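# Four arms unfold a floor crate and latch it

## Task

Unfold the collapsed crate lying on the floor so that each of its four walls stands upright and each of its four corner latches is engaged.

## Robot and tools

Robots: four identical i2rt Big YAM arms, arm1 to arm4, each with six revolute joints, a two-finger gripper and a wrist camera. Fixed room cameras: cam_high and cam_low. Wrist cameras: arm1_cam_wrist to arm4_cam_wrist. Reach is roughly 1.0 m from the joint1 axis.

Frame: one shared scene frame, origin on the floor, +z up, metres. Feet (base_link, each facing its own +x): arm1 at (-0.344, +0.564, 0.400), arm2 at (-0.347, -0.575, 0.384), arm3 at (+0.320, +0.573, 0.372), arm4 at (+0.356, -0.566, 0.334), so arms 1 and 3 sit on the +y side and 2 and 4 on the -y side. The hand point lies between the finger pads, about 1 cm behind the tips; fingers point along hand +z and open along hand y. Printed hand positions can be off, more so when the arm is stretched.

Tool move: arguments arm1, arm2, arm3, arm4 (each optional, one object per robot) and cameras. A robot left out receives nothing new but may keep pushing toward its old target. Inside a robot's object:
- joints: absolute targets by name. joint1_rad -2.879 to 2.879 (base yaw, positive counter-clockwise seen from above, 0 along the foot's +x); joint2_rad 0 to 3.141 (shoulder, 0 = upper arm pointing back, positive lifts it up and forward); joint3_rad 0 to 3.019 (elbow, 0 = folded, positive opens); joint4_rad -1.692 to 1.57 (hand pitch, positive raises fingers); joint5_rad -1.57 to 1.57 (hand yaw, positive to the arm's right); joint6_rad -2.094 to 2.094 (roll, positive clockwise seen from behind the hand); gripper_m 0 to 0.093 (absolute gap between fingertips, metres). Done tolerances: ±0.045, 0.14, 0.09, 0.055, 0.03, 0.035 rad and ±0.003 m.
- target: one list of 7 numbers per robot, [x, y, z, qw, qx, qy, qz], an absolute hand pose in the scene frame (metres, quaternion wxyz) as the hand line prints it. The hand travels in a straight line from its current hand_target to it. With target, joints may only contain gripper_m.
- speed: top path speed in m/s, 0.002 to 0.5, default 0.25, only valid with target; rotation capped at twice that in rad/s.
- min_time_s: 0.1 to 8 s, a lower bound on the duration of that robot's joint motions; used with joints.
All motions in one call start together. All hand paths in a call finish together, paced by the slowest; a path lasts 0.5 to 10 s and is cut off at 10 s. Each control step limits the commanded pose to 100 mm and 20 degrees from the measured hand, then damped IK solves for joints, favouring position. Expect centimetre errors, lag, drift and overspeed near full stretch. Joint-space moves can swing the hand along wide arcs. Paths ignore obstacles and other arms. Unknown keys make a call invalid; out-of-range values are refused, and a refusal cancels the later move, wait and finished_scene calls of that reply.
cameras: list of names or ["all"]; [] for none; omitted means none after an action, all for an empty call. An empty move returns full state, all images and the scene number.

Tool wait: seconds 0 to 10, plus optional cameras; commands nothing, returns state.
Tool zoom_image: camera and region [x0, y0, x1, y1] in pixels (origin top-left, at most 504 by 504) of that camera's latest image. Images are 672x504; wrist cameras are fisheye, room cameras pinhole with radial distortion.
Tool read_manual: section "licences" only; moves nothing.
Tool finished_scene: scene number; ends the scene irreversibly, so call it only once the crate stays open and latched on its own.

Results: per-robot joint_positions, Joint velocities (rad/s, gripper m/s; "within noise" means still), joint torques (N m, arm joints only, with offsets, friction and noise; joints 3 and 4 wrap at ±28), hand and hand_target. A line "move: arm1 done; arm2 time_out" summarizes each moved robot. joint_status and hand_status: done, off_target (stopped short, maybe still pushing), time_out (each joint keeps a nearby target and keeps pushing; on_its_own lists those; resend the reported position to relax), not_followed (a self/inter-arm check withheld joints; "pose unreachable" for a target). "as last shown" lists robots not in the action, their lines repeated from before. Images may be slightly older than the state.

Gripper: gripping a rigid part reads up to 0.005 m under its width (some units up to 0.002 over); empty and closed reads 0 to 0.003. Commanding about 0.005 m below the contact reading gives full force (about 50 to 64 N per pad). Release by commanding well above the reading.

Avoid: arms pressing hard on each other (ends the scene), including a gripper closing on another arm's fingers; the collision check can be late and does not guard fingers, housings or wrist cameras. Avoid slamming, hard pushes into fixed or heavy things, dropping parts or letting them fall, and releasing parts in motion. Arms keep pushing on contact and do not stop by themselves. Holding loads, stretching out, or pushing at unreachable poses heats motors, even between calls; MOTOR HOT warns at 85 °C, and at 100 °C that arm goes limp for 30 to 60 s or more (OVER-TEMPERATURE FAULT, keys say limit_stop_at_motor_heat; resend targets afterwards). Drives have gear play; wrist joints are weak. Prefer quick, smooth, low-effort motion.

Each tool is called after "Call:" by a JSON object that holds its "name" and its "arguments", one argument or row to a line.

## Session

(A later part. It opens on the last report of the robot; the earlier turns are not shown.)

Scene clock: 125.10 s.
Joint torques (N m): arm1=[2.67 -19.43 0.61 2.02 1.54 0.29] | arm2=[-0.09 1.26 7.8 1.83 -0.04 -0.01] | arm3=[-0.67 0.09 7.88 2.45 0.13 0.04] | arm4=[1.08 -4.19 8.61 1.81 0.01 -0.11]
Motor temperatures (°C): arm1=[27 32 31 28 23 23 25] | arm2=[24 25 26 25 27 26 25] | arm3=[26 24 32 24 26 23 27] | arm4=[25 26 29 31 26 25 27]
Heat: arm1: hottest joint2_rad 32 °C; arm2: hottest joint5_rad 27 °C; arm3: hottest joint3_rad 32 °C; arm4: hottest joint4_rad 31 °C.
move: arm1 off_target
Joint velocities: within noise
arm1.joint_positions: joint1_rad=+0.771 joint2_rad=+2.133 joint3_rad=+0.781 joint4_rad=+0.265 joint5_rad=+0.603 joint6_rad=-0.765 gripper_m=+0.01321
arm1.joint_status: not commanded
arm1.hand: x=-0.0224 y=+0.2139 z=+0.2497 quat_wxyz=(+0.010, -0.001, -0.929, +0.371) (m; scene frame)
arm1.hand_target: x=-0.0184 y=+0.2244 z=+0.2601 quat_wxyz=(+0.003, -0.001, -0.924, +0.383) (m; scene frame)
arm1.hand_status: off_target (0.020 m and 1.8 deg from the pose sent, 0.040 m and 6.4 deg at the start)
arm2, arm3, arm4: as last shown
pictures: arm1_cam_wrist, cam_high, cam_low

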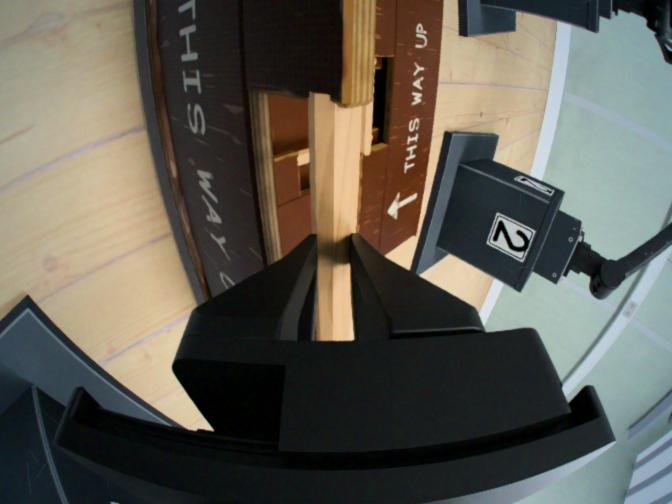

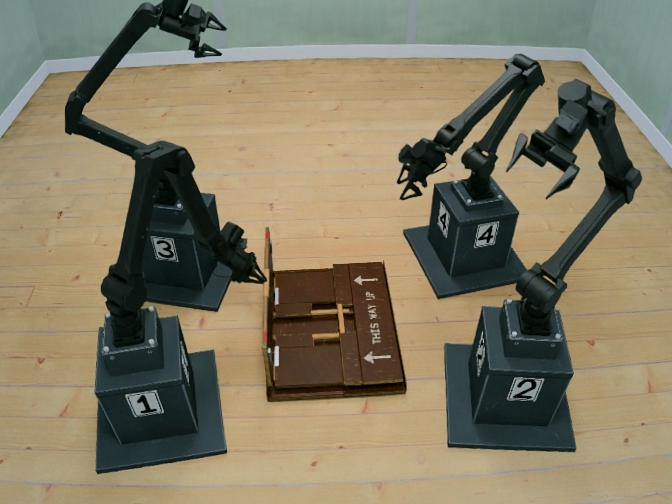

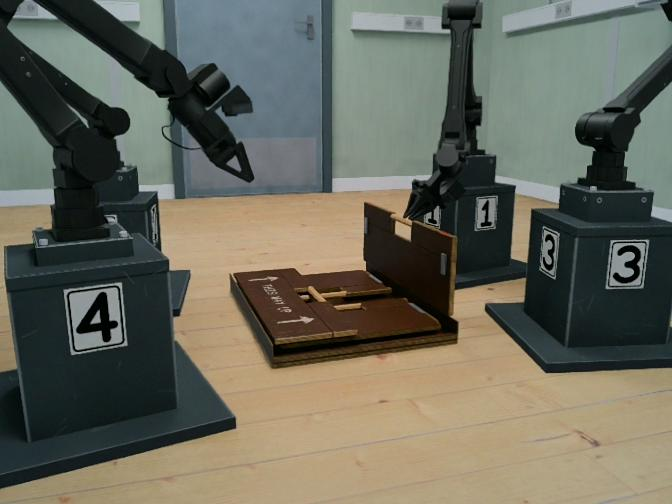

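Call:
{"name": "move", "arguments": {
  "arm4": {"target": [-0.018, -0.030, 0.12, 0, 1, 0, 0], "speed": 0.35, "joints": {"gripper_m": 0.045}},
  "cameras": ["arm4_cam_wrist"]
}}

Call:
{"name": "zoom_image", "arguments": {
  "camera": "arm4_cam_wrist",
  "region": [180, 50, 500, 350]
}}

Scene clock: 132.77 s.
Joint torques (N m): arm1=[2.37 -19.49 0.62 2 1.52 0.33] | arm2=[-0.09 1.26 7.8 1.83 -0.04 -0.01] | arm3=[-0.97 -0.03 8.08 2.26 0.14 0] | arm4=[2.32 -20.89 10.58 -0.55 -0.08 -0.11]
Motor temperatures (°C): arm1=[27 31 30 28 24 23 26] | arm2=[24 25 26 25 27 26 25] | arm3=[26 24 32 24 26 23 27] | arm4=[25 26 30 31 26 25 26]
Heat: arm1: hottest joint2_rad 31 °C; arm2: hottest joint5_rad 27 °C; arm3: hottest joint3_rad 32 °C; arm4: hottest joint4_rad 31 °C.
move: arm4 off_target
Joint velocities: within noise
arm1, arm2, arm3: as last shown
arm4.joint_positions: joint1_rad=+0.401 joint2_rad=+2.496 joint3_rad=+1.745 joint4_rad=-0.818 joint5_rad=+0.010 joint6_rad=-0.941 gripper_m=+0.04507
arm4.joint_status: all done
arm4.hand: x=-0.0110 y=-0.0359 z=+0.1298 quat_wxyz=(-0.004, +1.000, -0.011, +0.003) (m; scene frame)
arm4.hand_target: x=-0.0165 y=-0.0322 z=+0.1202 quat_wxyz=(-0.003, +1.000, +0.001, +0.005) (m; scene frame)
arm4.hand_status: off_target (0.013 m and 1.3 deg from the pose sent, 0.457 m and 97.4 deg at the start)
pictures: arm4_cam_wrist

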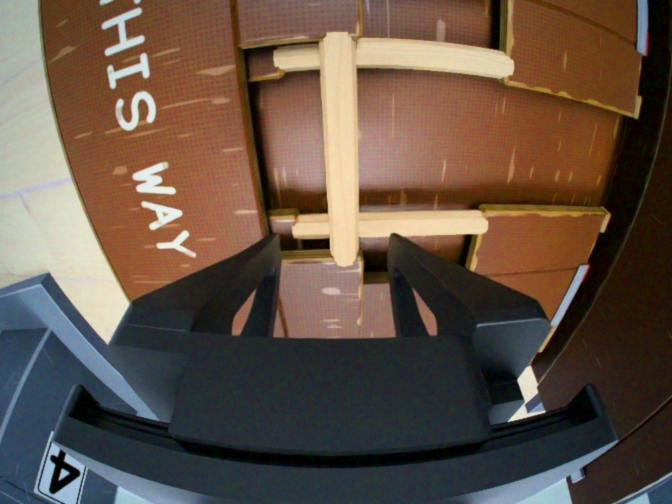

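Scaled by 1.575 from the camera's 672x504 image, which has a finer 960x720 frame.

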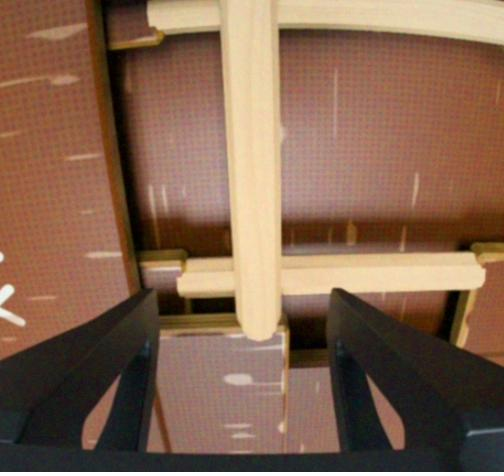

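Call:
{"name": "move", "arguments": {
  "arm4": {"target": [-0.022, -0.028, 0.048, 0, 1, 0, 0], "speed": 0.2},
  "cameras": ["arm4_cam_wrist"]
}}

Call:
{"name": "zoom_image", "arguments": {
  "camera": "arm4_cam_wrist",
  "region": [180, 50, 500, 350]
}}

Scene clock: 136.57 s.
Joint torques (N m): arm1=[2.43 -19.72 0.51 2.02 1.53 0.31] | arm2=[-0.09 1.26 7.8 1.83 -0.04 -0.01] | arm3=[-0.21 0.32 7.9 2.36 0.12 0.02] | arm4=[2.14 -22.71 9.66 -0.05 -0.23 -0.09]
Motor temperatures (°C): arm1=[27 31 30 28 24 23 26] | arm2=[24 25 26 25 27 26 25] | arm3=[26 24 33 24 26 23 27] | arm4=[25 26 30 31 26 25 26]
Heat: arm1: hottest joint2_rad 31 °C; arm2: hottest joint5_rad 27 °C; arm3: hottest joint3_rad 33 °C; arm4: hottest joint4_rad 31 °C.
move: arm4 off_target
Joint velocities: within noise
arm1, arm2, arm3: as last shown
arm4.joint_positions: joint1_rad=+0.398 joint2_rad=+2.665 joint3_rad=+1.845 joint4_rad=-0.769 joint5_rad=+0.002 joint6_rad=-0.949 gripper_m=+0.04507
arm4.joint_status: not commanded
arm4.hand: x=-0.0109 y=-0.0350 z=+0.0510 quat_wxyz=(+0.007, +1.000, -0.008, +0.006) (m; scene frame)
arm4.hand_target: x=-0.0196 y=-0.0280 z=+0.0476 quat_wxyz=(+0.000, +1.000, +0.002, +0.000) (m; scene frame)
arm4.hand_status: off_target (0.013 m and 1.4 deg from the pose sent, 0.083 m and 1.3 deg at the start)
pictures: arm4_cam_wrist

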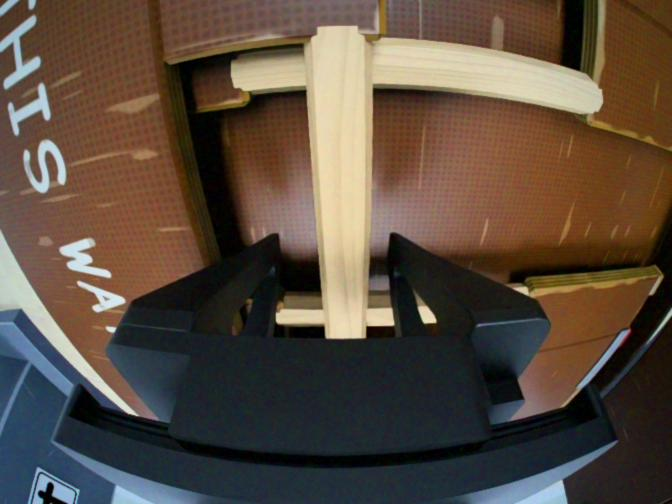

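Scaled by 1.575 from the camera's 672x504 image, which has a finer 960x720 frame.

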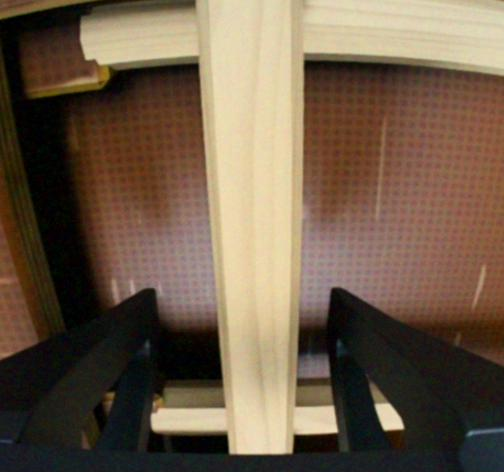

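Call:
{"name": "move", "arguments": {
  "arm4": {"joints": {"gripper_m": 0.012}}
}}

Call:
{"name": "move", "arguments": {
  "arm4": {"target": [-0.020, -0.040, 0.135, -0.1067, 0.9943, 0, 0], "speed": 0.12},
  "cameras": ["arm4_cam_wrist"]
}}

Scene clock: 139.10 s.
Joint torques (N m): arm1=[3.08 -19.37 0.79 1.98 1.49 0.34] | arm2=[-0.09 1.26 7.82 1.81 -0.04 -0.01] | arm3=[-0.85 0.15 7.83 2.4 0.14 0.02] | arm4=[2.14 -22.59 9.68 -0.05 -0.31 0.12]
Motor temperatures (°C): arm1=[27 31 30 28 24 23 26] | arm2=[24 25 26 25 27 26 25] | arm3=[26 24 33 24 26 23 27] | arm4=[25 27 30 31 26 25 26]
Heat: arm1: hottest joint2_rad 31 °C; arm2: hottest joint5_rad 27 °C; arm3: hottest joint3_rad 33 °C; arm4: hottest joint4_rad 31 °C.
move: arm4 off_target
Joint velocities: within noise
arm1, arm2, arm3: as last shown
arm4.joint_positions: joint1_rad=+0.395 joint2_rad=+2.665 joint3_rad=+1.846 joint4_rad=-0.761 joint5_rad=+0.005 joint6_rad=-0.970 gripper_m=+0.01723
arm4.joint_status: gripper_m off_target (ended at +0.01726, target +0.01200)
arm4.hand: x=-0.0103 y=-0.0313 z=+0.0514 quat_wxyz=(+0.002, +1.000, +0.001, +0.004) (m; scene frame)
arm4.hand_target: x=-0.0193 y=-0.0257 z=+0.0476 quat_wxyz=(-0.003, +1.000, +0.002, -0.002) (m; scene frame)
arm4.hand_status: not commanded
pictures: none

Scene clock: 140.67 s.
Joint torques (N m): arm1=[2.43 -19.37 0.66 2.07 1.51 0.35] | arm2=[-0.09 1.32 7.82 1.81 -0.04 -0.01] | arm3=[-0.56 0.62 7.83 2.39 0.11 0.01] | arm4=[2.78 -26.11 5.79 -0.36 -0.21 0.38]
Motor temperatures (°C): arm1=[27 31 30 28 24 23 26] | arm2=[24 25 26 25 27 26 25] | arm3=[26 24 33 24 26 23 27] | arm4=[25 27 30 31 26 25 27]
Heat: arm1: hottest joint2_rad 31 °C; arm2: hottest joint5_rad 27 °C; arm3: hottest joint3_rad 33 °C; arm4: hottest joint4_rad 31 °C.
move: arm4 off_target
Joint velocities: within noise
arm1: as last shown
arm2.joint_positions: joint1_rad=+0.742 joint2_rad=+0.634 joint3_rad=+1.438 joint4_rad=-1.211 joint5_rad=-0.133 joint6_rad=-0.320 gripper_m=+0.09396
arm2.joint_status: not commanded
arm2.hand: x=-0.5071 y=-0.3840 z=+0.9710 quat_wxyz=(-0.284, +0.802, -0.229, -0.472) (m; scene frame)
arm2.hand_target: x=-0.5054 y=-0.3866 z=+0.9838 quat_wxyz=(-0.292, +0.795, -0.226, -0.481) (m; scene frame)
arm2.hand_status: not commanded
arm3.joint_positions: joint1_rad=+0.368 joint2_rad=+0.623 joint3_rad=+1.401 joint4_rad=-1.238 joint5_rad=-0.070 joint6_rad=+0.635 gripper_m=+0.09396
arm3.joint_status: not commanded
arm3.hand: x=+0.3681 y=+0.3300 z=+0.9365 quat_wxyz=(-0.499, -0.717, -0.455, +0.173) (m; scene frame)
arm3.hand_target: x=+0.3677 y=+0.3328 z=+0.9460 quat_wxyz=(-0.508, -0.712, -0.452, +0.176) (m; scene frame)
arm3.hand_status: not commanded
arm4.joint_positions: joint1_rad=+0.435 joint2_rad=+2.466 joint3_rad=+1.590 joint4_rad=-0.542 joint5_rad=+0.135 joint6_rad=-0.950 gripper_m=+0.01709
arm4.joint_status: not commanded
arm4.hand: x=-0.0096 y=-0.0376 z=+0.1121 quat_wxyz=(-0.102, +0.995, +0.006, +0.009) (m; scene frame)
arm4.hand_target: x=-0.0198 y=-0.0392 z=+0.1338 quat_wxyz=(-0.107, +0.994, +0.000, +0.001) (m; scene frame)
arm4.hand_status: off_target (0.025 m and 1.3 deg from the pose sent, 0.085 m and 12.5 deg at the start)
pictures: arm4_cam_wrist

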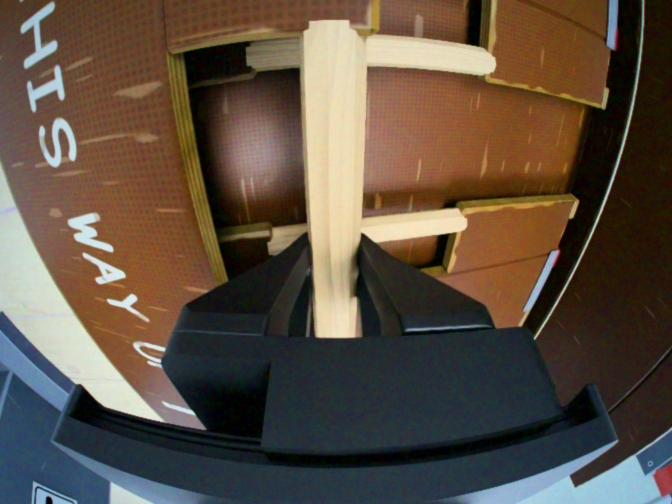

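Call:
{"name": "move", "arguments": {
  "arm4": {"target": [-0.022, -0.098, 0.218, -0.2164, 0.9763, 0, 0], "speed": 0.15}
}}

Call:
{"name": "move", "arguments": {
  "arm4": {"target": [-0.022, -0.160, 0.253, -0.3007, 0.9537, 0, 0], "speed": 0.15},
  "cameras": ["arm4_cam_wrist", "cam_high"]
}}

Scene clock: 142.80 s.
Joint torques (N m): arm1=[2.26 -19.49 0.66 2.14 1.55 0.31] | arm2=[-0.09 1.26 7.8 1.83 -0.04 -0.01] | arm3=[-0.91 -0.03 7.82 2.3 0.11 0.03] | arm4=[3.37 -23.12 5.7 0.12 -0.21 0.44]
Motor temperatures (°C): arm1=[27 31 30 28 25 23 26] | arm2=[24 25 26 25 27 26 25] | arm3=[26 24 33 24 26 23 27] | arm4=[25 27 30 31 26 25 27]
Heat: arm1: hottest joint2_rad 31 °C; arm2: hottest joint5_rad 27 °C; arm3: hottest joint3_rad 33 °C; arm4: hottest joint4_rad 31 °C.
move: arm4 off_target
Joint velocities: within noise
arm1, arm2, arm3: as last shown
arm4.joint_positions: joint1_rad=+0.534 joint2_rad=+2.191 joint3_rad=+1.265 joint4_rad=-0.345 joint5_rad=+0.304 joint6_rad=-0.884 gripper_m=+0.01642
arm4.joint_status: not commanded
arm4.hand: x=-0.0092 y=-0.0902 z=+0.1990 quat_wxyz=(-0.210, +0.978, +0.004, +0.016) (m; scene frame)
arm4.hand_target: x=-0.0219 y=-0.0972 z=+0.2183 quat_wxyz=(-0.215, +0.977, +0.001, +0.002) (m; scene frame)
arm4.hand_status: off_target (0.024 m and 2.1 deg from the pose sent, 0.123 m and 13.4 deg at the start)
pictures: none

Scene clock: 144.03 s.
Joint torques (N m): arm1=[1.96 -20.13 0.51 2.17 1.55 0.32] | arm2=[-0.09 1.26 7.8 1.83 -0.03 -0.01] | arm3=[-0.91 -0.03 7.88 2.35 0.13 0.02] | arm4=[3.84 -20.66 5.24 0.42 -0.18 0.42]
Motor temperatures (°C): arm1=[27 31 30 28 25 23 26] | arm2=[24 25 26 25 27 26 25] | arm3=[26 24 33 24 26 23 27] | arm4=[25 27 30 31 26 25 27]
Heat: arm1: hottest joint2_rad 31 °C; arm2: hottest joint5_rad 27 °C; arm3: hottest joint3_rad 33 °C; arm4: hottest joint4_rad 31 °C.
move: arm4 off_target
Joint velocities: within noise
arm1, arm2, arm3: as last shown
arm4.joint_positions: joint1_rad=+0.654 joint2_rad=+2.050 joint3_rad=+1.043 joint4_rad=-0.173 joint5_rad=+0.473 joint6_rad=-0.805 gripper_m=+0.01649
arm4.joint_status: not commanded
arm4.hand: x=-0.0079 y=-0.1490 z=+0.2350 quat_wxyz=(-0.296, +0.955, +0.000, +0.021) (m; scene frame)
arm4.hand_target: x=-0.0217 y=-0.1587 z=+0.2524 quat_wxyz=(-0.301, +0.954, +0.000, +0.001) (m; scene frame)
arm4.hand_status: off_target (0.025 m and 2.4 deg from the pose sent, 0.089 m and 11.0 deg at the start)
pictures: arm4_cam_wrist, cam_high

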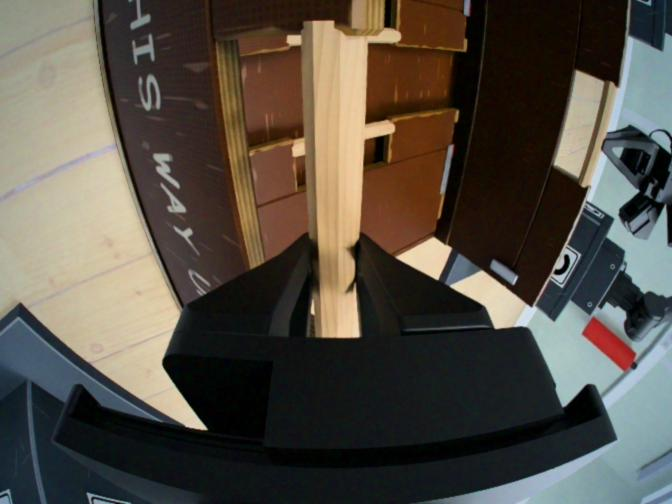

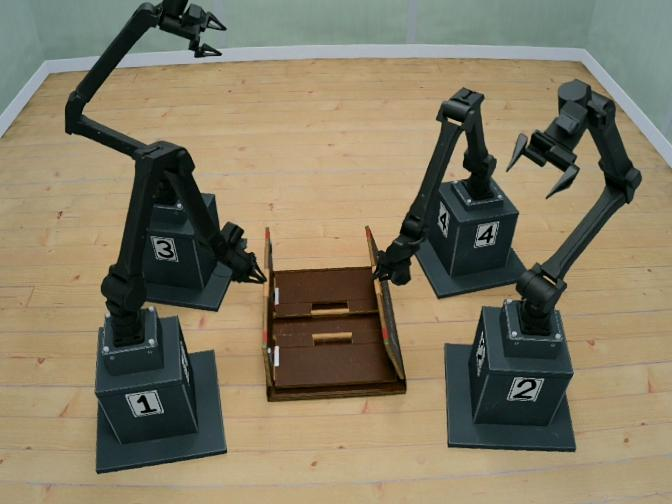

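Call:
{"name": "move", "arguments": {
  "arm4": {"target": [-0.024, -0.203, 0.265, -0.342, 0.9397, 0, 0], "speed": 0.15}
}}

Call:
{"name": "move", "arguments": {
  "arm4": {"target": [-0.024, -0.236, 0.266, -0.3827, 0.9239, 0, 0], "speed": 0.1},
  "cameras": ["arm1_cam_wrist", "arm4_cam_wrist", "cam_high", "cam_low"]
}}

Call:
{"name": "zoom_image", "arguments": {
  "camera": "cam_high",
  "region": [220, 200, 440, 420]
}}

Call:
{"name": "zoom_image", "arguments": {
  "camera": "cam_low",
  "region": [220, 180, 470, 380]
}}

Scene clock: 147.20 s.
Joint torques (N m): arm1=[2.49 -19.9 0.61 2.07 1.53 0.34] | arm2=[-0.09 1.32 7.8 1.83 -0.04 -0.01] | arm3=[-0.73 0.21 7.79 2.43 0.1 0.01] | arm4=[4.07 -19.25 5.27 0.77 -0.08 0.35]
Motor temperatures (°C): arm1=[27 31 30 28 25 23 26] | arm2=[24 25 26 25 27 26 25] | arm3=[26 24 33 24 26 23 27] | arm4=[25 27 30 30 26 25 27]
Heat: arm1: hottest joint2_rad 31 °C; arm2: hottest joint5_rad 27 °C; arm3: hottest joint3_rad 33 °C; arm4: hottest joint3_rad 30 °C.
move: arm4 off_target
Joint velocities: within noise
arm1, arm2, arm3: as last shown
arm4.joint_positions: joint1_rad=+0.748 joint2_rad=+1.993 joint3_rad=+0.934 joint4_rad=-0.115 joint5_rad=+0.574 joint6_rad=-0.731 gripper_m=+0.01656
arm4.joint_status: not commanded
arm4.hand: x=-0.0064 y=-0.1937 z=+0.2463 quat_wxyz=(-0.335, +0.942, -0.002, +0.025) (m; scene frame)
arm4.hand_target: x=-0.0231 y=-0.2024 z=+0.2643 quat_wxyz=(-0.342, +0.940, +0.000, +0.001) (m; scene frame)
arm4.hand_status: off_target (0.027 m and 3.0 deg from the pose sent, 0.064 m and 6.0 deg at the start)
pictures: none

Scene clock: 148.27 s.
Joint torques (N m): arm1=[2.37 -19.37 0.55 2.07 1.53 0.32] | arm2=[-0.09 1.32 7.82 1.81 -0.03 -0.01] | arm3=[-0.62 -0.26 7.87 2.44 0.07 0] | arm4=[6.3 -18.84 3.75 0.72 0.51 0.53]
Motor temperatures (°C): arm1=[27 31 30 28 25 23 26] | arm2=[24 25 26 25 27 26 25] | arm3=[26 24 33 24 26 23 27] | arm4=[25 27 30 30 26 25 27]
Heat: arm1: hottest joint2_rad 31 °C; arm2: hottest joint5_rad 27 °C; arm3: hottest joint3_rad 33 °C; arm4: hottest joint3_rad 30 °C.
move: arm4 off_target
Joint velocities: within noise
arm1.joint_positions: joint1_rad=+0.771 joint2_rad=+2.133 joint3_rad=+0.781 joint4_rad=+0.267 joint5_rad=+0.603 joint6_rad=-0.765 gripper_m=+0.01321
arm1.joint_status: not commanded
arm1.hand: x=-0.0222 y=+0.2137 z=+0.2499 quat_wxyz=(+0.009, -0.001, -0.928, +0.371) (m; scene frame)
arm1.hand_target: x=-0.0181 y=+0.2243 z=+0.2602 quat_wxyz=(+0.002, -0.001, -0.924, +0.383) (m; scene frame)
arm1.hand_status: not commanded
arm2, arm3: as last shown
arm4.joint_positions: joint1_rad=+0.803 joint2_rad=+1.989 joint3_rad=+0.877 joint4_rad=-0.034 joint5_rad=+0.652 joint6_rad=-0.694 gripper_m=+0.01656
arm4.joint_status: not commanded
arm4.hand: x=-0.0066 y=-0.2136 z=+0.2477 quat_wxyz=(-0.371, +0.928, -0.006, +0.022) (m; scene frame)
arm4.hand_target: x=-0.0247 y=-0.2351 z=+0.2636 quat_wxyz=(-0.380, +0.925, +0.001, -0.002) (m; scene frame)
arm4.hand_status: off_target (0.034 m and 3.0 deg from the pose sent, 0.050 m and 6.6 deg at the start)
pictures: arm1_cam_wrist, arm4_cam_wrist, cam_high, cam_low

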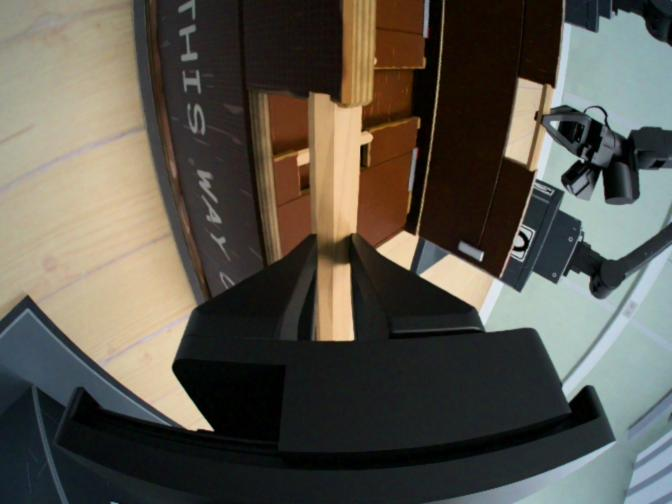

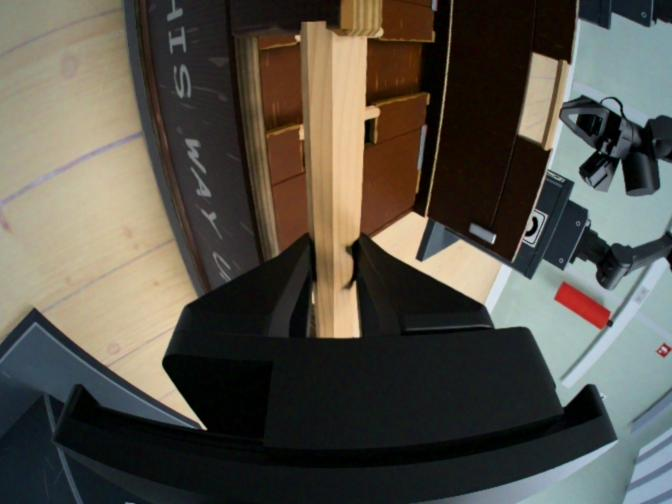

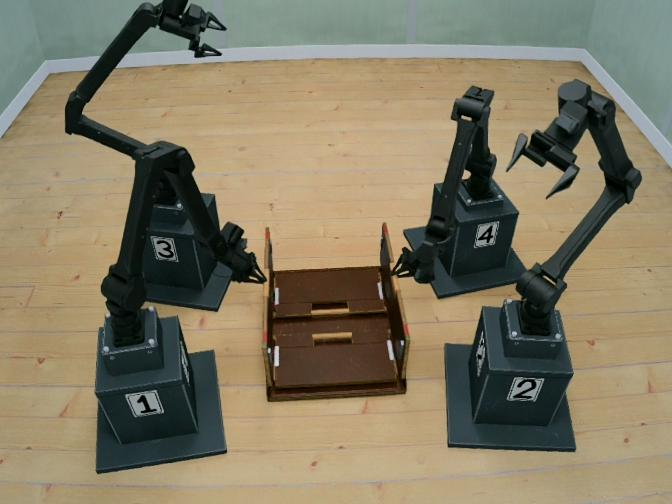

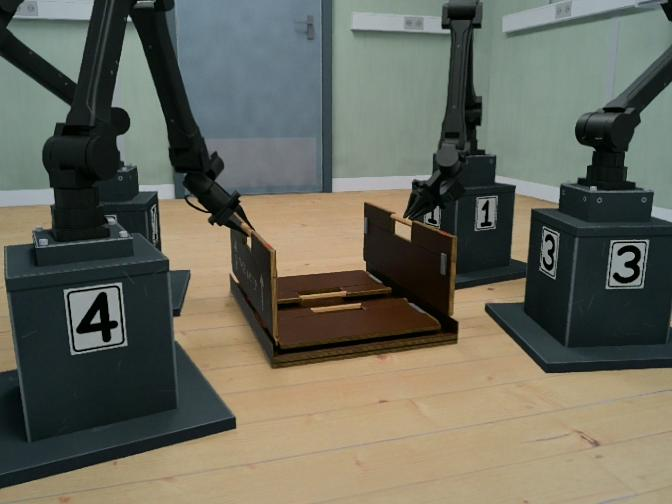

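Scaled by 2.291 from the camera's 672x504 image, which has a finer 960x720 frame.

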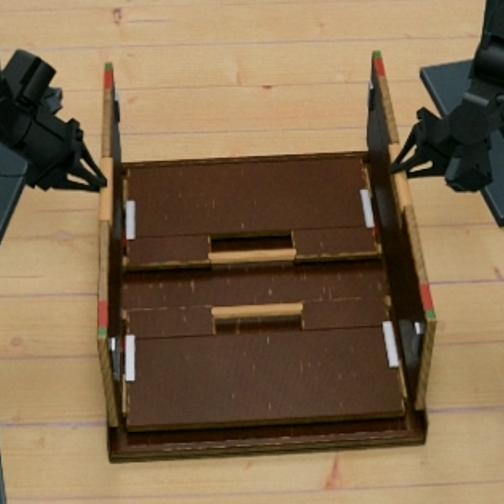

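Scaled by 2.016 from the camera's 672x504 image, which has a finer 960x720 frame.

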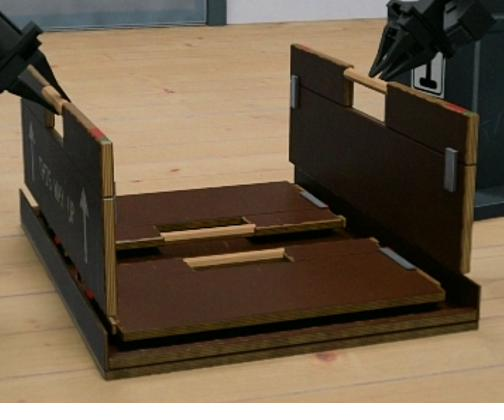

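Call:
{"name": "move", "arguments": {
  "arm2": {"target": [-0.075, -0.015, 0.2, 0, 0.7071, -0.7071, 0], "speed": 0.4, "joints": {"gripper_m": 0.045}},
  "cameras": ["arm2_cam_wrist"]
}}

Call:
{"name": "zoom_image", "arguments": {
  "camera": "arm2_cam_wrist",
  "region": [120, 0, 560, 380]
}}

Scene clock: 157.43 s.
Joint torques (N m): arm1=[2.61 -19.08 0.53 2.03 1.49 0.31] | arm2=[-0.85 -23.3 7.36 -0.09 0.09 0.06] | arm3=[0.15 -0.15 7.79 2.33 0.14 0.02] | arm4=[6.3 -18.84 3.75 0.77 0.51 0.53]
Motor temperatures (°C): arm1=[27 31 30 28 25 23 26] | arm2=[24 25 26 25 27 26 25] | arm3=[26 24 33 24 26 23 27] | arm4=[25 27 29 30 26 25 27]
Heat: arm1: hottest joint2_rad 31 °C; arm2: hottest joint5_rad 27 °C; arm3: hottest joint3_rad 33 °C; arm4: hottest joint4_rad 30 °C.
move: arm2 off_target
Joint velocities: within noise
arm1, arm3, arm4: as last shown
arm2.joint_positions: joint1_rad=-0.312 joint2_rad=+2.412 joint3_rad=+1.593 joint4_rad=-0.794 joint5_rad=-0.007 joint6_rad=-0.463 gripper_m=+0.04513
arm2.joint_status: all done
arm2.hand: x=-0.0874 y=-0.0340 z=+0.1900 quat_wxyz=(+0.021, +0.712, -0.702, +0.004) (m; scene frame)
arm2.hand_target: x=-0.0782 y=-0.0222 z=+0.1979 quat_wxyz=(+0.009, +0.708, -0.706, +0.001) (m; scene frame)
arm2.hand_status: off_target (0.025 m and 2.5 deg from the pose sent, 0.958 m and 86.3 deg at the start)
arm4.hand_target: x=-0.0246 y=-0.2351 z=+0.2636 quat_wxyz=(-0.380, +0.925, +0.001, -0.002) (m; scene frame)
pictures: arm2_cam_wrist

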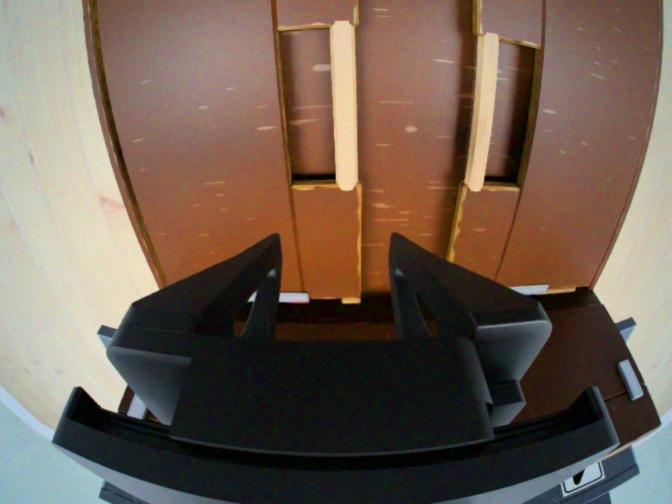

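Scaled by 1.145 from the camera's 672x504 image, which has a finer 960x720 frame.

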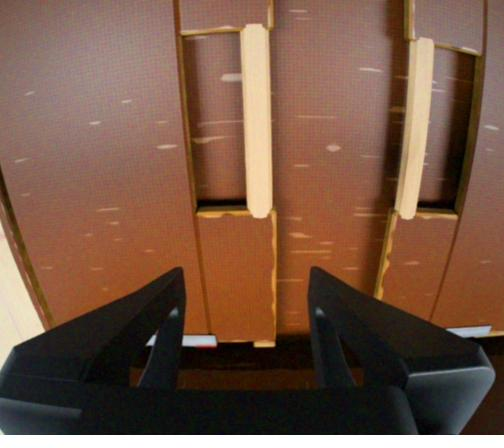

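Call:
{"name": "move", "arguments": {
  "arm2": {"target": [-0.074, 0.0, 0.055, 0, 0.7071, -0.7071, 0], "speed": 0.2},
  "cameras": ["arm2_cam_wrist"]
}}

Call:
{"name": "zoom_image", "arguments": {
  "camera": "arm2_cam_wrist",
  "region": [180, 50, 500, 350]
}}

Scene clock: 165.73 s.
Joint torques (N m): arm1=[2.61 -20.07 0.64 2.09 1.51 0.34] | arm2=[0.44 -24.29 6.74 0.54 0.09 0.06] | arm3=[-0.73 -0.32 7.79 2.44 0.13 -0.01] | arm4=[6.3 -18.84 3.75 0.77 0.51 0.53]
Motor temperatures (°C): arm1=[27 31 29 28 25 23 26] | arm2=[24 27 27 25 27 26 25] | arm3=[26 24 33 24 26 23 27] | arm4=[25 28 29 30 27 25 27]
Heat: arm1: hottest joint2_rad 31 °C; arm2: hottest joint2_rad 27 °C; arm3: hottest joint3_rad 33 °C; arm4: hottest joint4_rad 30 °C.
move: arm2 off_target
Joint velocities: within noise
arm1, arm3, arm4: as last shown
arm2.joint_positions: joint1_rad=-0.312 joint2_rad=+2.734 joint3_rad=+1.809 joint4_rad=-0.682 joint5_rad=-0.004 joint6_rad=-0.458 gripper_m=+0.04513
arm2.joint_status: not commanded
arm2.hand: x=-0.0792 y=-0.0183 z=+0.0499 quat_wxyz=(+0.017, +0.711, -0.703, +0.004) (m; scene frame)
arm2.hand_target: x=-0.0744 y=-0.0009 z=+0.0557 quat_wxyz=(+0.000, +0.710, -0.704, +0.000) (m; scene frame)
arm2.hand_status: off_target (0.020 m and 2.1 deg from the pose sent, 0.140 m and 2.5 deg at the start)
pictures: arm2_cam_wrist

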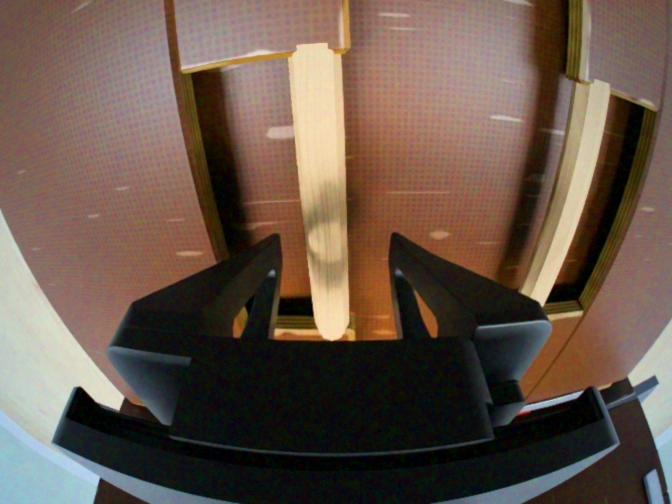

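Scaled by 1.575 from the camera's 672x504 image, which has a finer 960x720 frame.

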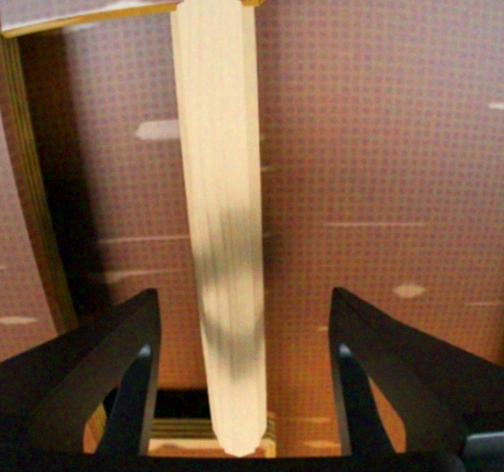

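Call:
{"name": "move", "arguments": {
  "arm2": {"target": [-0.076, 0.004, 0.050, 0, 0.7071, -0.7071, 0], "speed": 0.2}
}}

Call:
{"name": "move", "arguments": {
  "arm2": {"joints": {"gripper_m": 0.012}},
  "cameras": ["arm2_cam_wrist"]
}}

Scene clock: 169.13 s.
Joint torques (N m): arm1=[2.73 -19.43 0.64 2.11 1.5 0.3] | arm2=[0.73 -24.06 6.83 0.29 0.09 0.07] | arm3=[-0.44 0.32 7.76 2.36 0.14 0.04] | arm4=[6.24 -18.9 3.74 0.77 0.51 0.53]
Motor temperatures (°C): arm1=[27 31 29 28 25 23 26] | arm2=[24 27 27 25 27 26 25] | arm3=[26 24 33 24 26 23 27] | arm4=[25 28 29 30 27 25 28]
Heat: arm1: hottest joint2_rad 31 °C; arm2: hottest joint2_rad 27 °C; arm3: hottest joint3_rad 33 °C; arm4: hottest joint4_rad 30 °C.
move: arm2 off_target
Joint velocities: within noise
arm1, arm3, arm4: as last shown
arm2.joint_positions: joint1_rad=-0.312 joint2_rad=+2.743 joint3_rad=+1.834 joint4_rad=-0.682 joint5_rad=-0.004 joint6_rad=-0.444 gripper_m=+0.04513
arm2.joint_status: not commanded
arm2.hand: x=-0.0752 y=-0.0100 z=+0.0499 quat_wxyz=(+0.010, +0.706, -0.708, +0.002) (m; scene frame)
arm2.hand_target: x=-0.0743 y=+0.0031 z=+0.0503 quat_wxyz=(+0.000, +0.706, -0.708, +0.000) (m; scene frame)
arm2.hand_status: off_target (0.014 m and 1.2 deg from the pose sent, 0.023 m and 2.1 deg at the start)
pictures: none

Scene clock: 169.77 s.
Joint torques (N m): arm1=[2.08 -19.14 0.64 2.18 1.51 0.3] | arm2=[0.67 -23.82 6.87 0.29 0.08 0.06] | arm3=[-0.56 0.03 7.87 2.22 0.11 -0.01] | arm4=[6.3 -18.84 3.74 0.79 0.51 0.53]
Motor temperatures (°C): arm1=[27 31 29 28 25 23 26] | arm2=[24 27 27 25 27 26 25] | arm3=[26 24 33 24 26 23 27] | arm4=[25 28 29 30 27 25 28]
Heat: arm1: hottest joint2_rad 31 °C; arm2: hottest joint2_rad 27 °C; arm3: hottest joint3_rad 33 °C; arm4: hottest joint4_rad 30 °C.
move: arm2 done
Joint velocities: within noise
arm1, arm4: as last shown
arm2.joint_positions: joint1_rad=-0.312 joint2_rad=+2.743 joint3_rad=+1.834 joint4_rad=-0.682 joint5_rad=-0.002 joint6_rad=-0.444 gripper_m=+0.01223
arm2.joint_status: all done
arm2.hand: x=-0.0750 y=-0.0101 z=+0.0499 quat_wxyz=(+0.010, +0.706, -0.708, +0.002) (m; scene frame)
arm2.hand_target: x=-0.0741 y=+0.0030 z=+0.0503 quat_wxyz=(-0.001, +0.706, -0.708, +0.000) (m; scene frame)
arm2.hand_status: not commanded
arm3.joint_positions: joint1_rad=+0.368 joint2_rad=+0.623 joint3_rad=+1.401 joint4_rad=-1.238 joint5_rad=-0.070 joint6_rad=+0.635 gripper_m=+0.09396
arm3.joint_status: not commanded
arm3.hand: x=+0.3681 y=+0.3300 z=+0.9365 quat_wxyz=(-0.499, -0.717, -0.455, +0.173) (m; scene frame)
arm3.hand_target: x=+0.3677 y=+0.3328 z=+0.9460 quat_wxyz=(-0.508, -0.712, -0.452, +0.176) (m; scene frame)
arm3.hand_status: not commanded
pictures: arm2_cam_wrist

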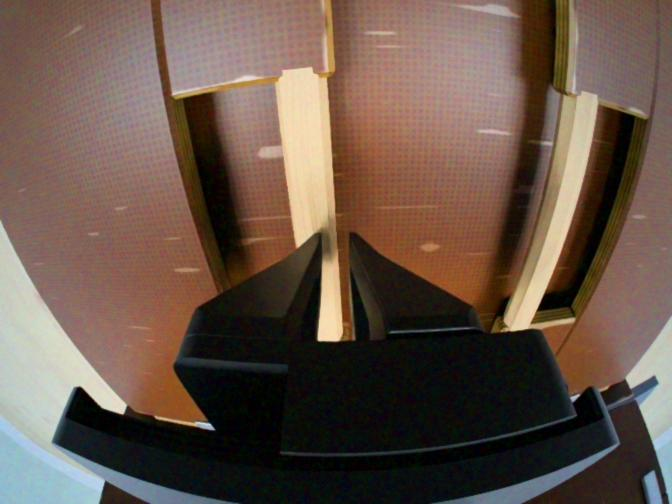

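Call:
{"name": "zoom_image", "arguments": {
  "camera": "arm2_cam_wrist",
  "region": [240, 180, 420, 350]
}}

Scaled by 2.800 from the camera's 672x504 image, which has a finer 960x720 frame.

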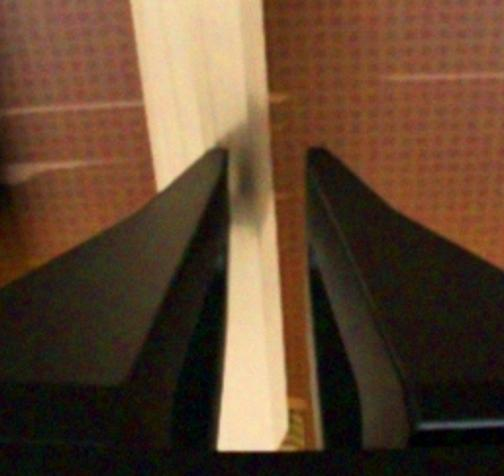

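Call:
{"name": "move", "arguments": {
  "arm2": {"target": [-0.081, 0.004, 0.062, 0, 0.7071, -0.7071, 0], "speed": 0.2, "joints": {"gripper_m": 0.045}}
}}

Call:
{"name": "move", "arguments": {
  "arm2": {"target": [-0.083, 0.005, 0.034, 0, 0.7071, -0.7071, 0], "speed": 0.15},
  "cameras": ["arm2_cam_wrist"]
}}

Call:
{"name": "zoom_image", "arguments": {
  "camera": "arm2_cam_wrist",
  "region": [180, 50, 500, 350]
}}

Scene clock: 175.63 s.
Joint torques (N m): arm1=[2.49 -19.96 0.66 2.17 1.53 0.32] | arm2=[0.09 -26.23 5.01 0.18 0.06 0.06] | arm3=[-0.97 0.44 7.88 2.36 0.11 0.03] | arm4=[6.3 -18.84 3.75 0.79 0.51 0.53]
Motor temperatures (°C): arm1=[27 31 29 28 26 23 26] | arm2=[24 28 27 25 27 26 25] | arm3=[26 24 33 24 26 23 27] | arm4=[25 28 28 30 27 25 28]
Heat: arm1: hottest joint2_rad 31 °C; arm2: hottest joint2_rad 28 °C; arm3: hottest joint3_rad 33 °C; arm4: hottest joint4_rad 30 °C.
move: arm2 off_target
Joint velocities: within noise
arm1, arm3, arm4: as last shown
arm2.joint_positions: joint1_rad=-0.289 joint2_rad=+2.743 joint3_rad=+1.834 joint4_rad=-0.682 joint5_rad=-0.002 joint6_rad=-0.438 gripper_m=+0.04486
arm2.joint_status: all done
arm2.hand: x=-0.0880 y=-0.0040 z=+0.0499 quat_wxyz=(+0.010, +0.712, -0.702, +0.003) (m; scene frame)
arm2.hand_target: x=-0.0868 y=+0.0067 z=+0.0618 quat_wxyz=(+0.000, +0.711, -0.703, +0.000) (m; scene frame)
arm2.hand_status: off_target (0.016 m and 1.4 deg from the pose sent, 0.020 m and 1.2 deg at the start)
pictures: none

Scene clock: 176.80 s.
Joint torques (N m): arm1=[2.61 -19.14 0.62 2.07 1.51 0.32] | arm2=[-0.09 -24.23 6.69 0.65 0.04 0.07] | arm3=[-0.32 -0.03 7.9 2.47 0.12 0] | arm4=[6.3 -18.84 3.75 0.79 0.51 0.53]
Motor temperatures (°C): arm1=[27 31 29 28 26 23 26] | arm2=[24 28 27 25 27 26 25] | arm3=[26 24 33 24 26 23 27] | arm4=[25 28 28 30 27 25 28]
Heat: arm1: hottest joint2_rad 31 °C; arm2: hottest joint2_rad 28 °C; arm3: hottest joint3_rad 33 °C; arm4: hottest joint4_rad 30 °C.
move: arm2 off_target
Joint velocities: within noise
arm1, arm3, arm4: as last shown
arm2.joint_positions: joint1_rad=-0.289 joint2_rad=+2.782 joint3_rad=+1.851 joint4_rad=-0.677 joint5_rad=-0.002 joint6_rad=-0.435 gripper_m=+0.04486
arm2.joint_status: not commanded
arm2.hand: x=-0.0912 y=-0.0111 z=+0.0306 quat_wxyz=(+0.018, +0.711, -0.703, +0.006) (m; scene frame)
arm2.hand_target: x=-0.0834 y=+0.0043 z=+0.0342 quat_wxyz=(+0.000, +0.707, -0.707, +0.000) (m; scene frame)
arm2.hand_status: off_target (0.018 m and 2.2 deg from the pose sent, 0.019 m and 1.4 deg at the start)
pictures: arm2_cam_wrist

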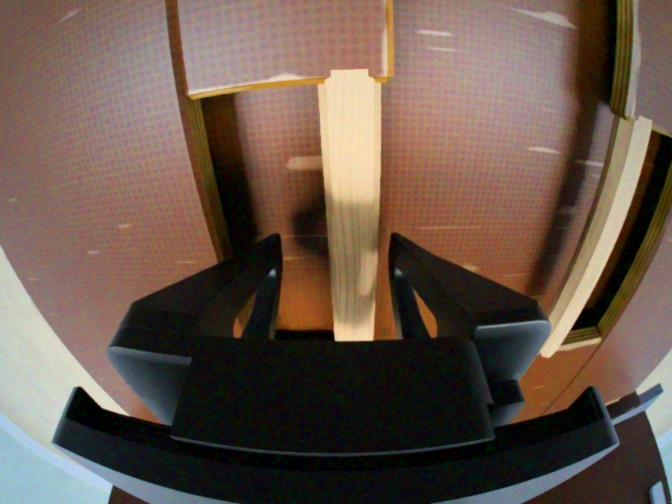

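Scaled by 1.575 from the camera's 672x504 image, which has a finer 960x720 frame.

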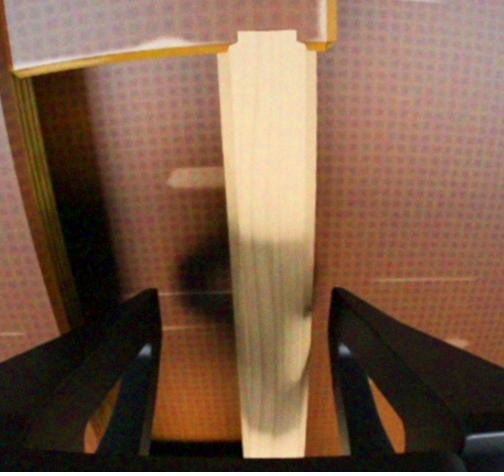

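Call:
{"name": "move", "arguments": {
  "arm2": {"target": [-0.076, 0.004, 0.034, 0, 0.7071, -0.7071, 0], "speed": 0.15}
}}

Call:
{"name": "move", "arguments": {
  "arm2": {"joints": {"gripper_m": 0.012}},
  "cameras": ["arm2_cam_wrist"]
}}

Call:
{"name": "zoom_image", "arguments": {
  "camera": "arm2_cam_wrist",
  "region": [240, 180, 420, 350]
}}

Scene clock: 179.50 s.
Joint torques (N m): arm1=[2.2 -20.01 0.76 2.06 1.53 0.31] | arm2=[-0.38 -24 6.8 0.42 0.06 -0.04] | arm3=[-0.85 0.15 7.87 2.22 0.12 -0.03] | arm4=[6.3 -18.84 3.74 0.79 0.51 0.53]
Motor temperatures (°C): arm1=[27 30 29 28 26 23 26] | arm2=[24 29 27 25 27 26 25] | arm3=[26 24 33 24 26 23 27] | arm4=[25 28 28 30 27 25 28]
Heat: arm1: hottest joint2_rad 30 °C; arm2: hottest joint2_rad 29 °C; arm3: hottest joint3_rad 33 °C; arm4: hottest joint4_rad 30 °C.
move: arm2 off_target
Joint velocities: within noise
arm1, arm3, arm4: as last shown
arm2.joint_positions: joint1_rad=-0.293 joint2_rad=+2.782 joint3_rad=+1.861 joint4_rad=-0.677 joint5_rad=-0.002 joint6_rad=-0.435 gripper_m=+0.04486
arm2.joint_status: not commanded
arm2.hand: x=-0.0862 y=-0.0069 z=+0.0329 quat_wxyz=(+0.013, +0.709, -0.705, +0.004) (m; scene frame)
arm2.hand_target: x=-0.0753 y=+0.0033 z=+0.0341 quat_wxyz=(+0.000, +0.706, -0.708, +0.000) (m; scene frame)
arm2.hand_status: off_target (0.015 m and 1.5 deg from the pose sent, 0.022 m and 2.2 deg at the start)
pictures: none

Scene clock: 180.23 s.
Joint torques (N m): arm1=[2.37 -20.07 0.54 2.03 1.55 0.33] | arm2=[-0.79 -24.06 6.74 0.42 -0.11 0.11] | arm3=[-0.21 0.26 7.95 2.32 0.12 0] | arm4=[6.24 -18.84 3.74 0.79 0.51 0.53]
Motor temperatures (°C): arm1=[27 30 29 28 26 23 26] | arm2=[24 29 27 25 27 26 25] | arm3=[26 24 33 24 26 23 27] | arm4=[25 28 28 30 27 25 28]
Heat: arm1: hottest joint2_rad 30 °C; arm2: hottest joint2_rad 29 °C; arm3: hottest joint3_rad 33 °C; arm4: hottest joint4_rad 30 °C.
move: arm2 off_target
Joint velocities: within noise
arm1.joint_positions: joint1_rad=+0.771 joint2_rad=+2.133 joint3_rad=+0.781 joint4_rad=+0.267 joint5_rad=+0.603 joint6_rad=-0.765 gripper_m=+0.01321
arm1.joint_status: not commanded
arm1.hand: x=-0.0222 y=+0.2137 z=+0.2499 quat_wxyz=(+0.009, -0.001, -0.928, +0.371) (m; scene frame)
arm1.hand_target: x=-0.0181 y=+0.2243 z=+0.2602 quat_wxyz=(+0.002, -0.001, -0.924, +0.383) (m; scene frame)
arm1.hand_status: not commanded
arm2.joint_positions: joint1_rad=-0.295 joint2_rad=+2.782 joint3_rad=+1.861 joint4_rad=-0.677 joint5_rad=+0.001 joint6_rad=-0.447 gripper_m=+0.01727
arm2.joint_status: gripper_m off_target (ended at +0.01729, target +0.01200)
arm2.hand: x=-0.0848 y=-0.0075 z=+0.0329 quat_wxyz=(+0.012, +0.713, -0.701, +0.005) (m; scene frame)
arm2.hand_target: x=-0.0747 y=+0.0026 z=+0.0341 quat_wxyz=(+0.000, +0.706, -0.709, +0.000) (m; scene frame)
arm2.hand_status: not commanded
arm3: as last shown
arm4.joint_positions: joint1_rad=+0.803 joint2_rad=+1.989 joint3_rad=+0.877 joint4_rad=-0.034 joint5_rad=+0.652 joint6_rad=-0.694 gripper_m=+0.01656
arm4.joint_status: not commanded
arm4.hand: x=-0.0066 y=-0.2136 z=+0.2477 quat_wxyz=(-0.371, +0.928, -0.006, +0.022) (m; scene frame)
arm4.hand_target: x=-0.0246 y=-0.2351 z=+0.2636 quat_wxyz=(-0.380, +0.925, +0.001, -0.002) (m; scene frame)
arm4.hand_status: not commanded
pictures: arm2_cam_wrist

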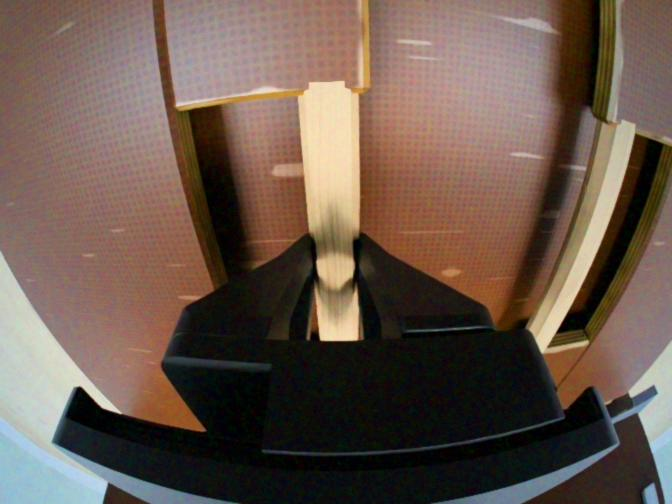

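Scaled by 2.800 from the camera's 672x504 image, which has a finer 960x720 frame.

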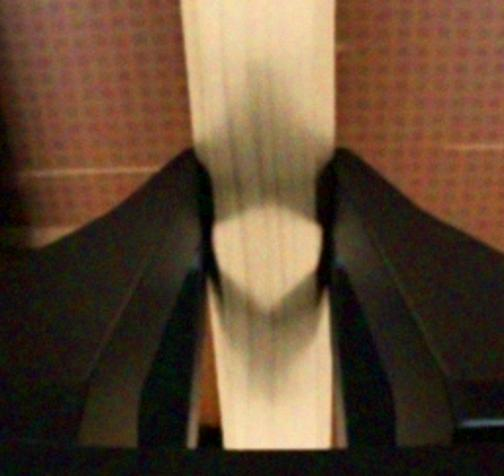

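Call:
{"name": "move", "arguments": {
  "arm2": {"target": [-0.096, 0.003, 0.14, -0.0765, 0.703, -0.703, 0.0765], "speed": 0.12},
  "cameras": ["arm2_cam_wrist"]
}}

Scene clock: 188.23 s.
Joint torques (N m): arm1=[2.32 -19.84 0.57 2.03 1.5 0.32] | arm2=[0.5 -28.92 3.79 -0.2 -0.1 0.33] | arm3=[-0.44 0.03 7.82 2.26 0.13 0.01] | arm4=[6.24 -18.84 3.74 0.79 0.51 0.53]
Motor temperatures (°C): arm1=[27 30 29 28 26 23 26] | arm2=[24 29 27 25 27 26 25] | arm3=[26 24 33 24 26 23 27] | arm4=[25 28 28 30 27 25 28]
Heat: arm1: hottest joint2_rad 30 °C; arm2: hottest joint2_rad 29 °C; arm3: hottest joint3_rad 33 °C; arm4: hottest joint4_rad 30 °C.
move: arm2 off_target
Joint velocities: within noise
arm1, arm3, arm4: as last shown
arm2.joint_positions: joint1_rad=-0.220 joint2_rad=+2.587 joint3_rad=+1.650 joint4_rad=-0.584 joint5_rad=+0.209 joint6_rad=-0.390 gripper_m=+0.01727
arm2.joint_status: not commanded
arm2.hand: x=-0.0969 y=-0.0086 z=+0.1050 quat_wxyz=(-0.065, +0.713, -0.693, +0.086) (m; scene frame)
arm2.hand_target: x=-0.0967 y=+0.0062 z=+0.1384 quat_wxyz=(-0.080, +0.704, -0.702, +0.076) (m; scene frame)
arm2.hand_status: off_target (0.037 m and 2.4 deg from the pose sent, 0.108 m and 13.1 deg at the start)
pictures: arm2_cam_wrist

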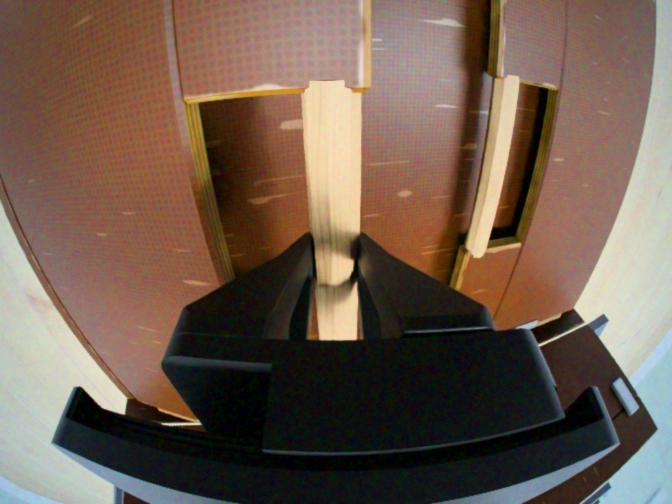

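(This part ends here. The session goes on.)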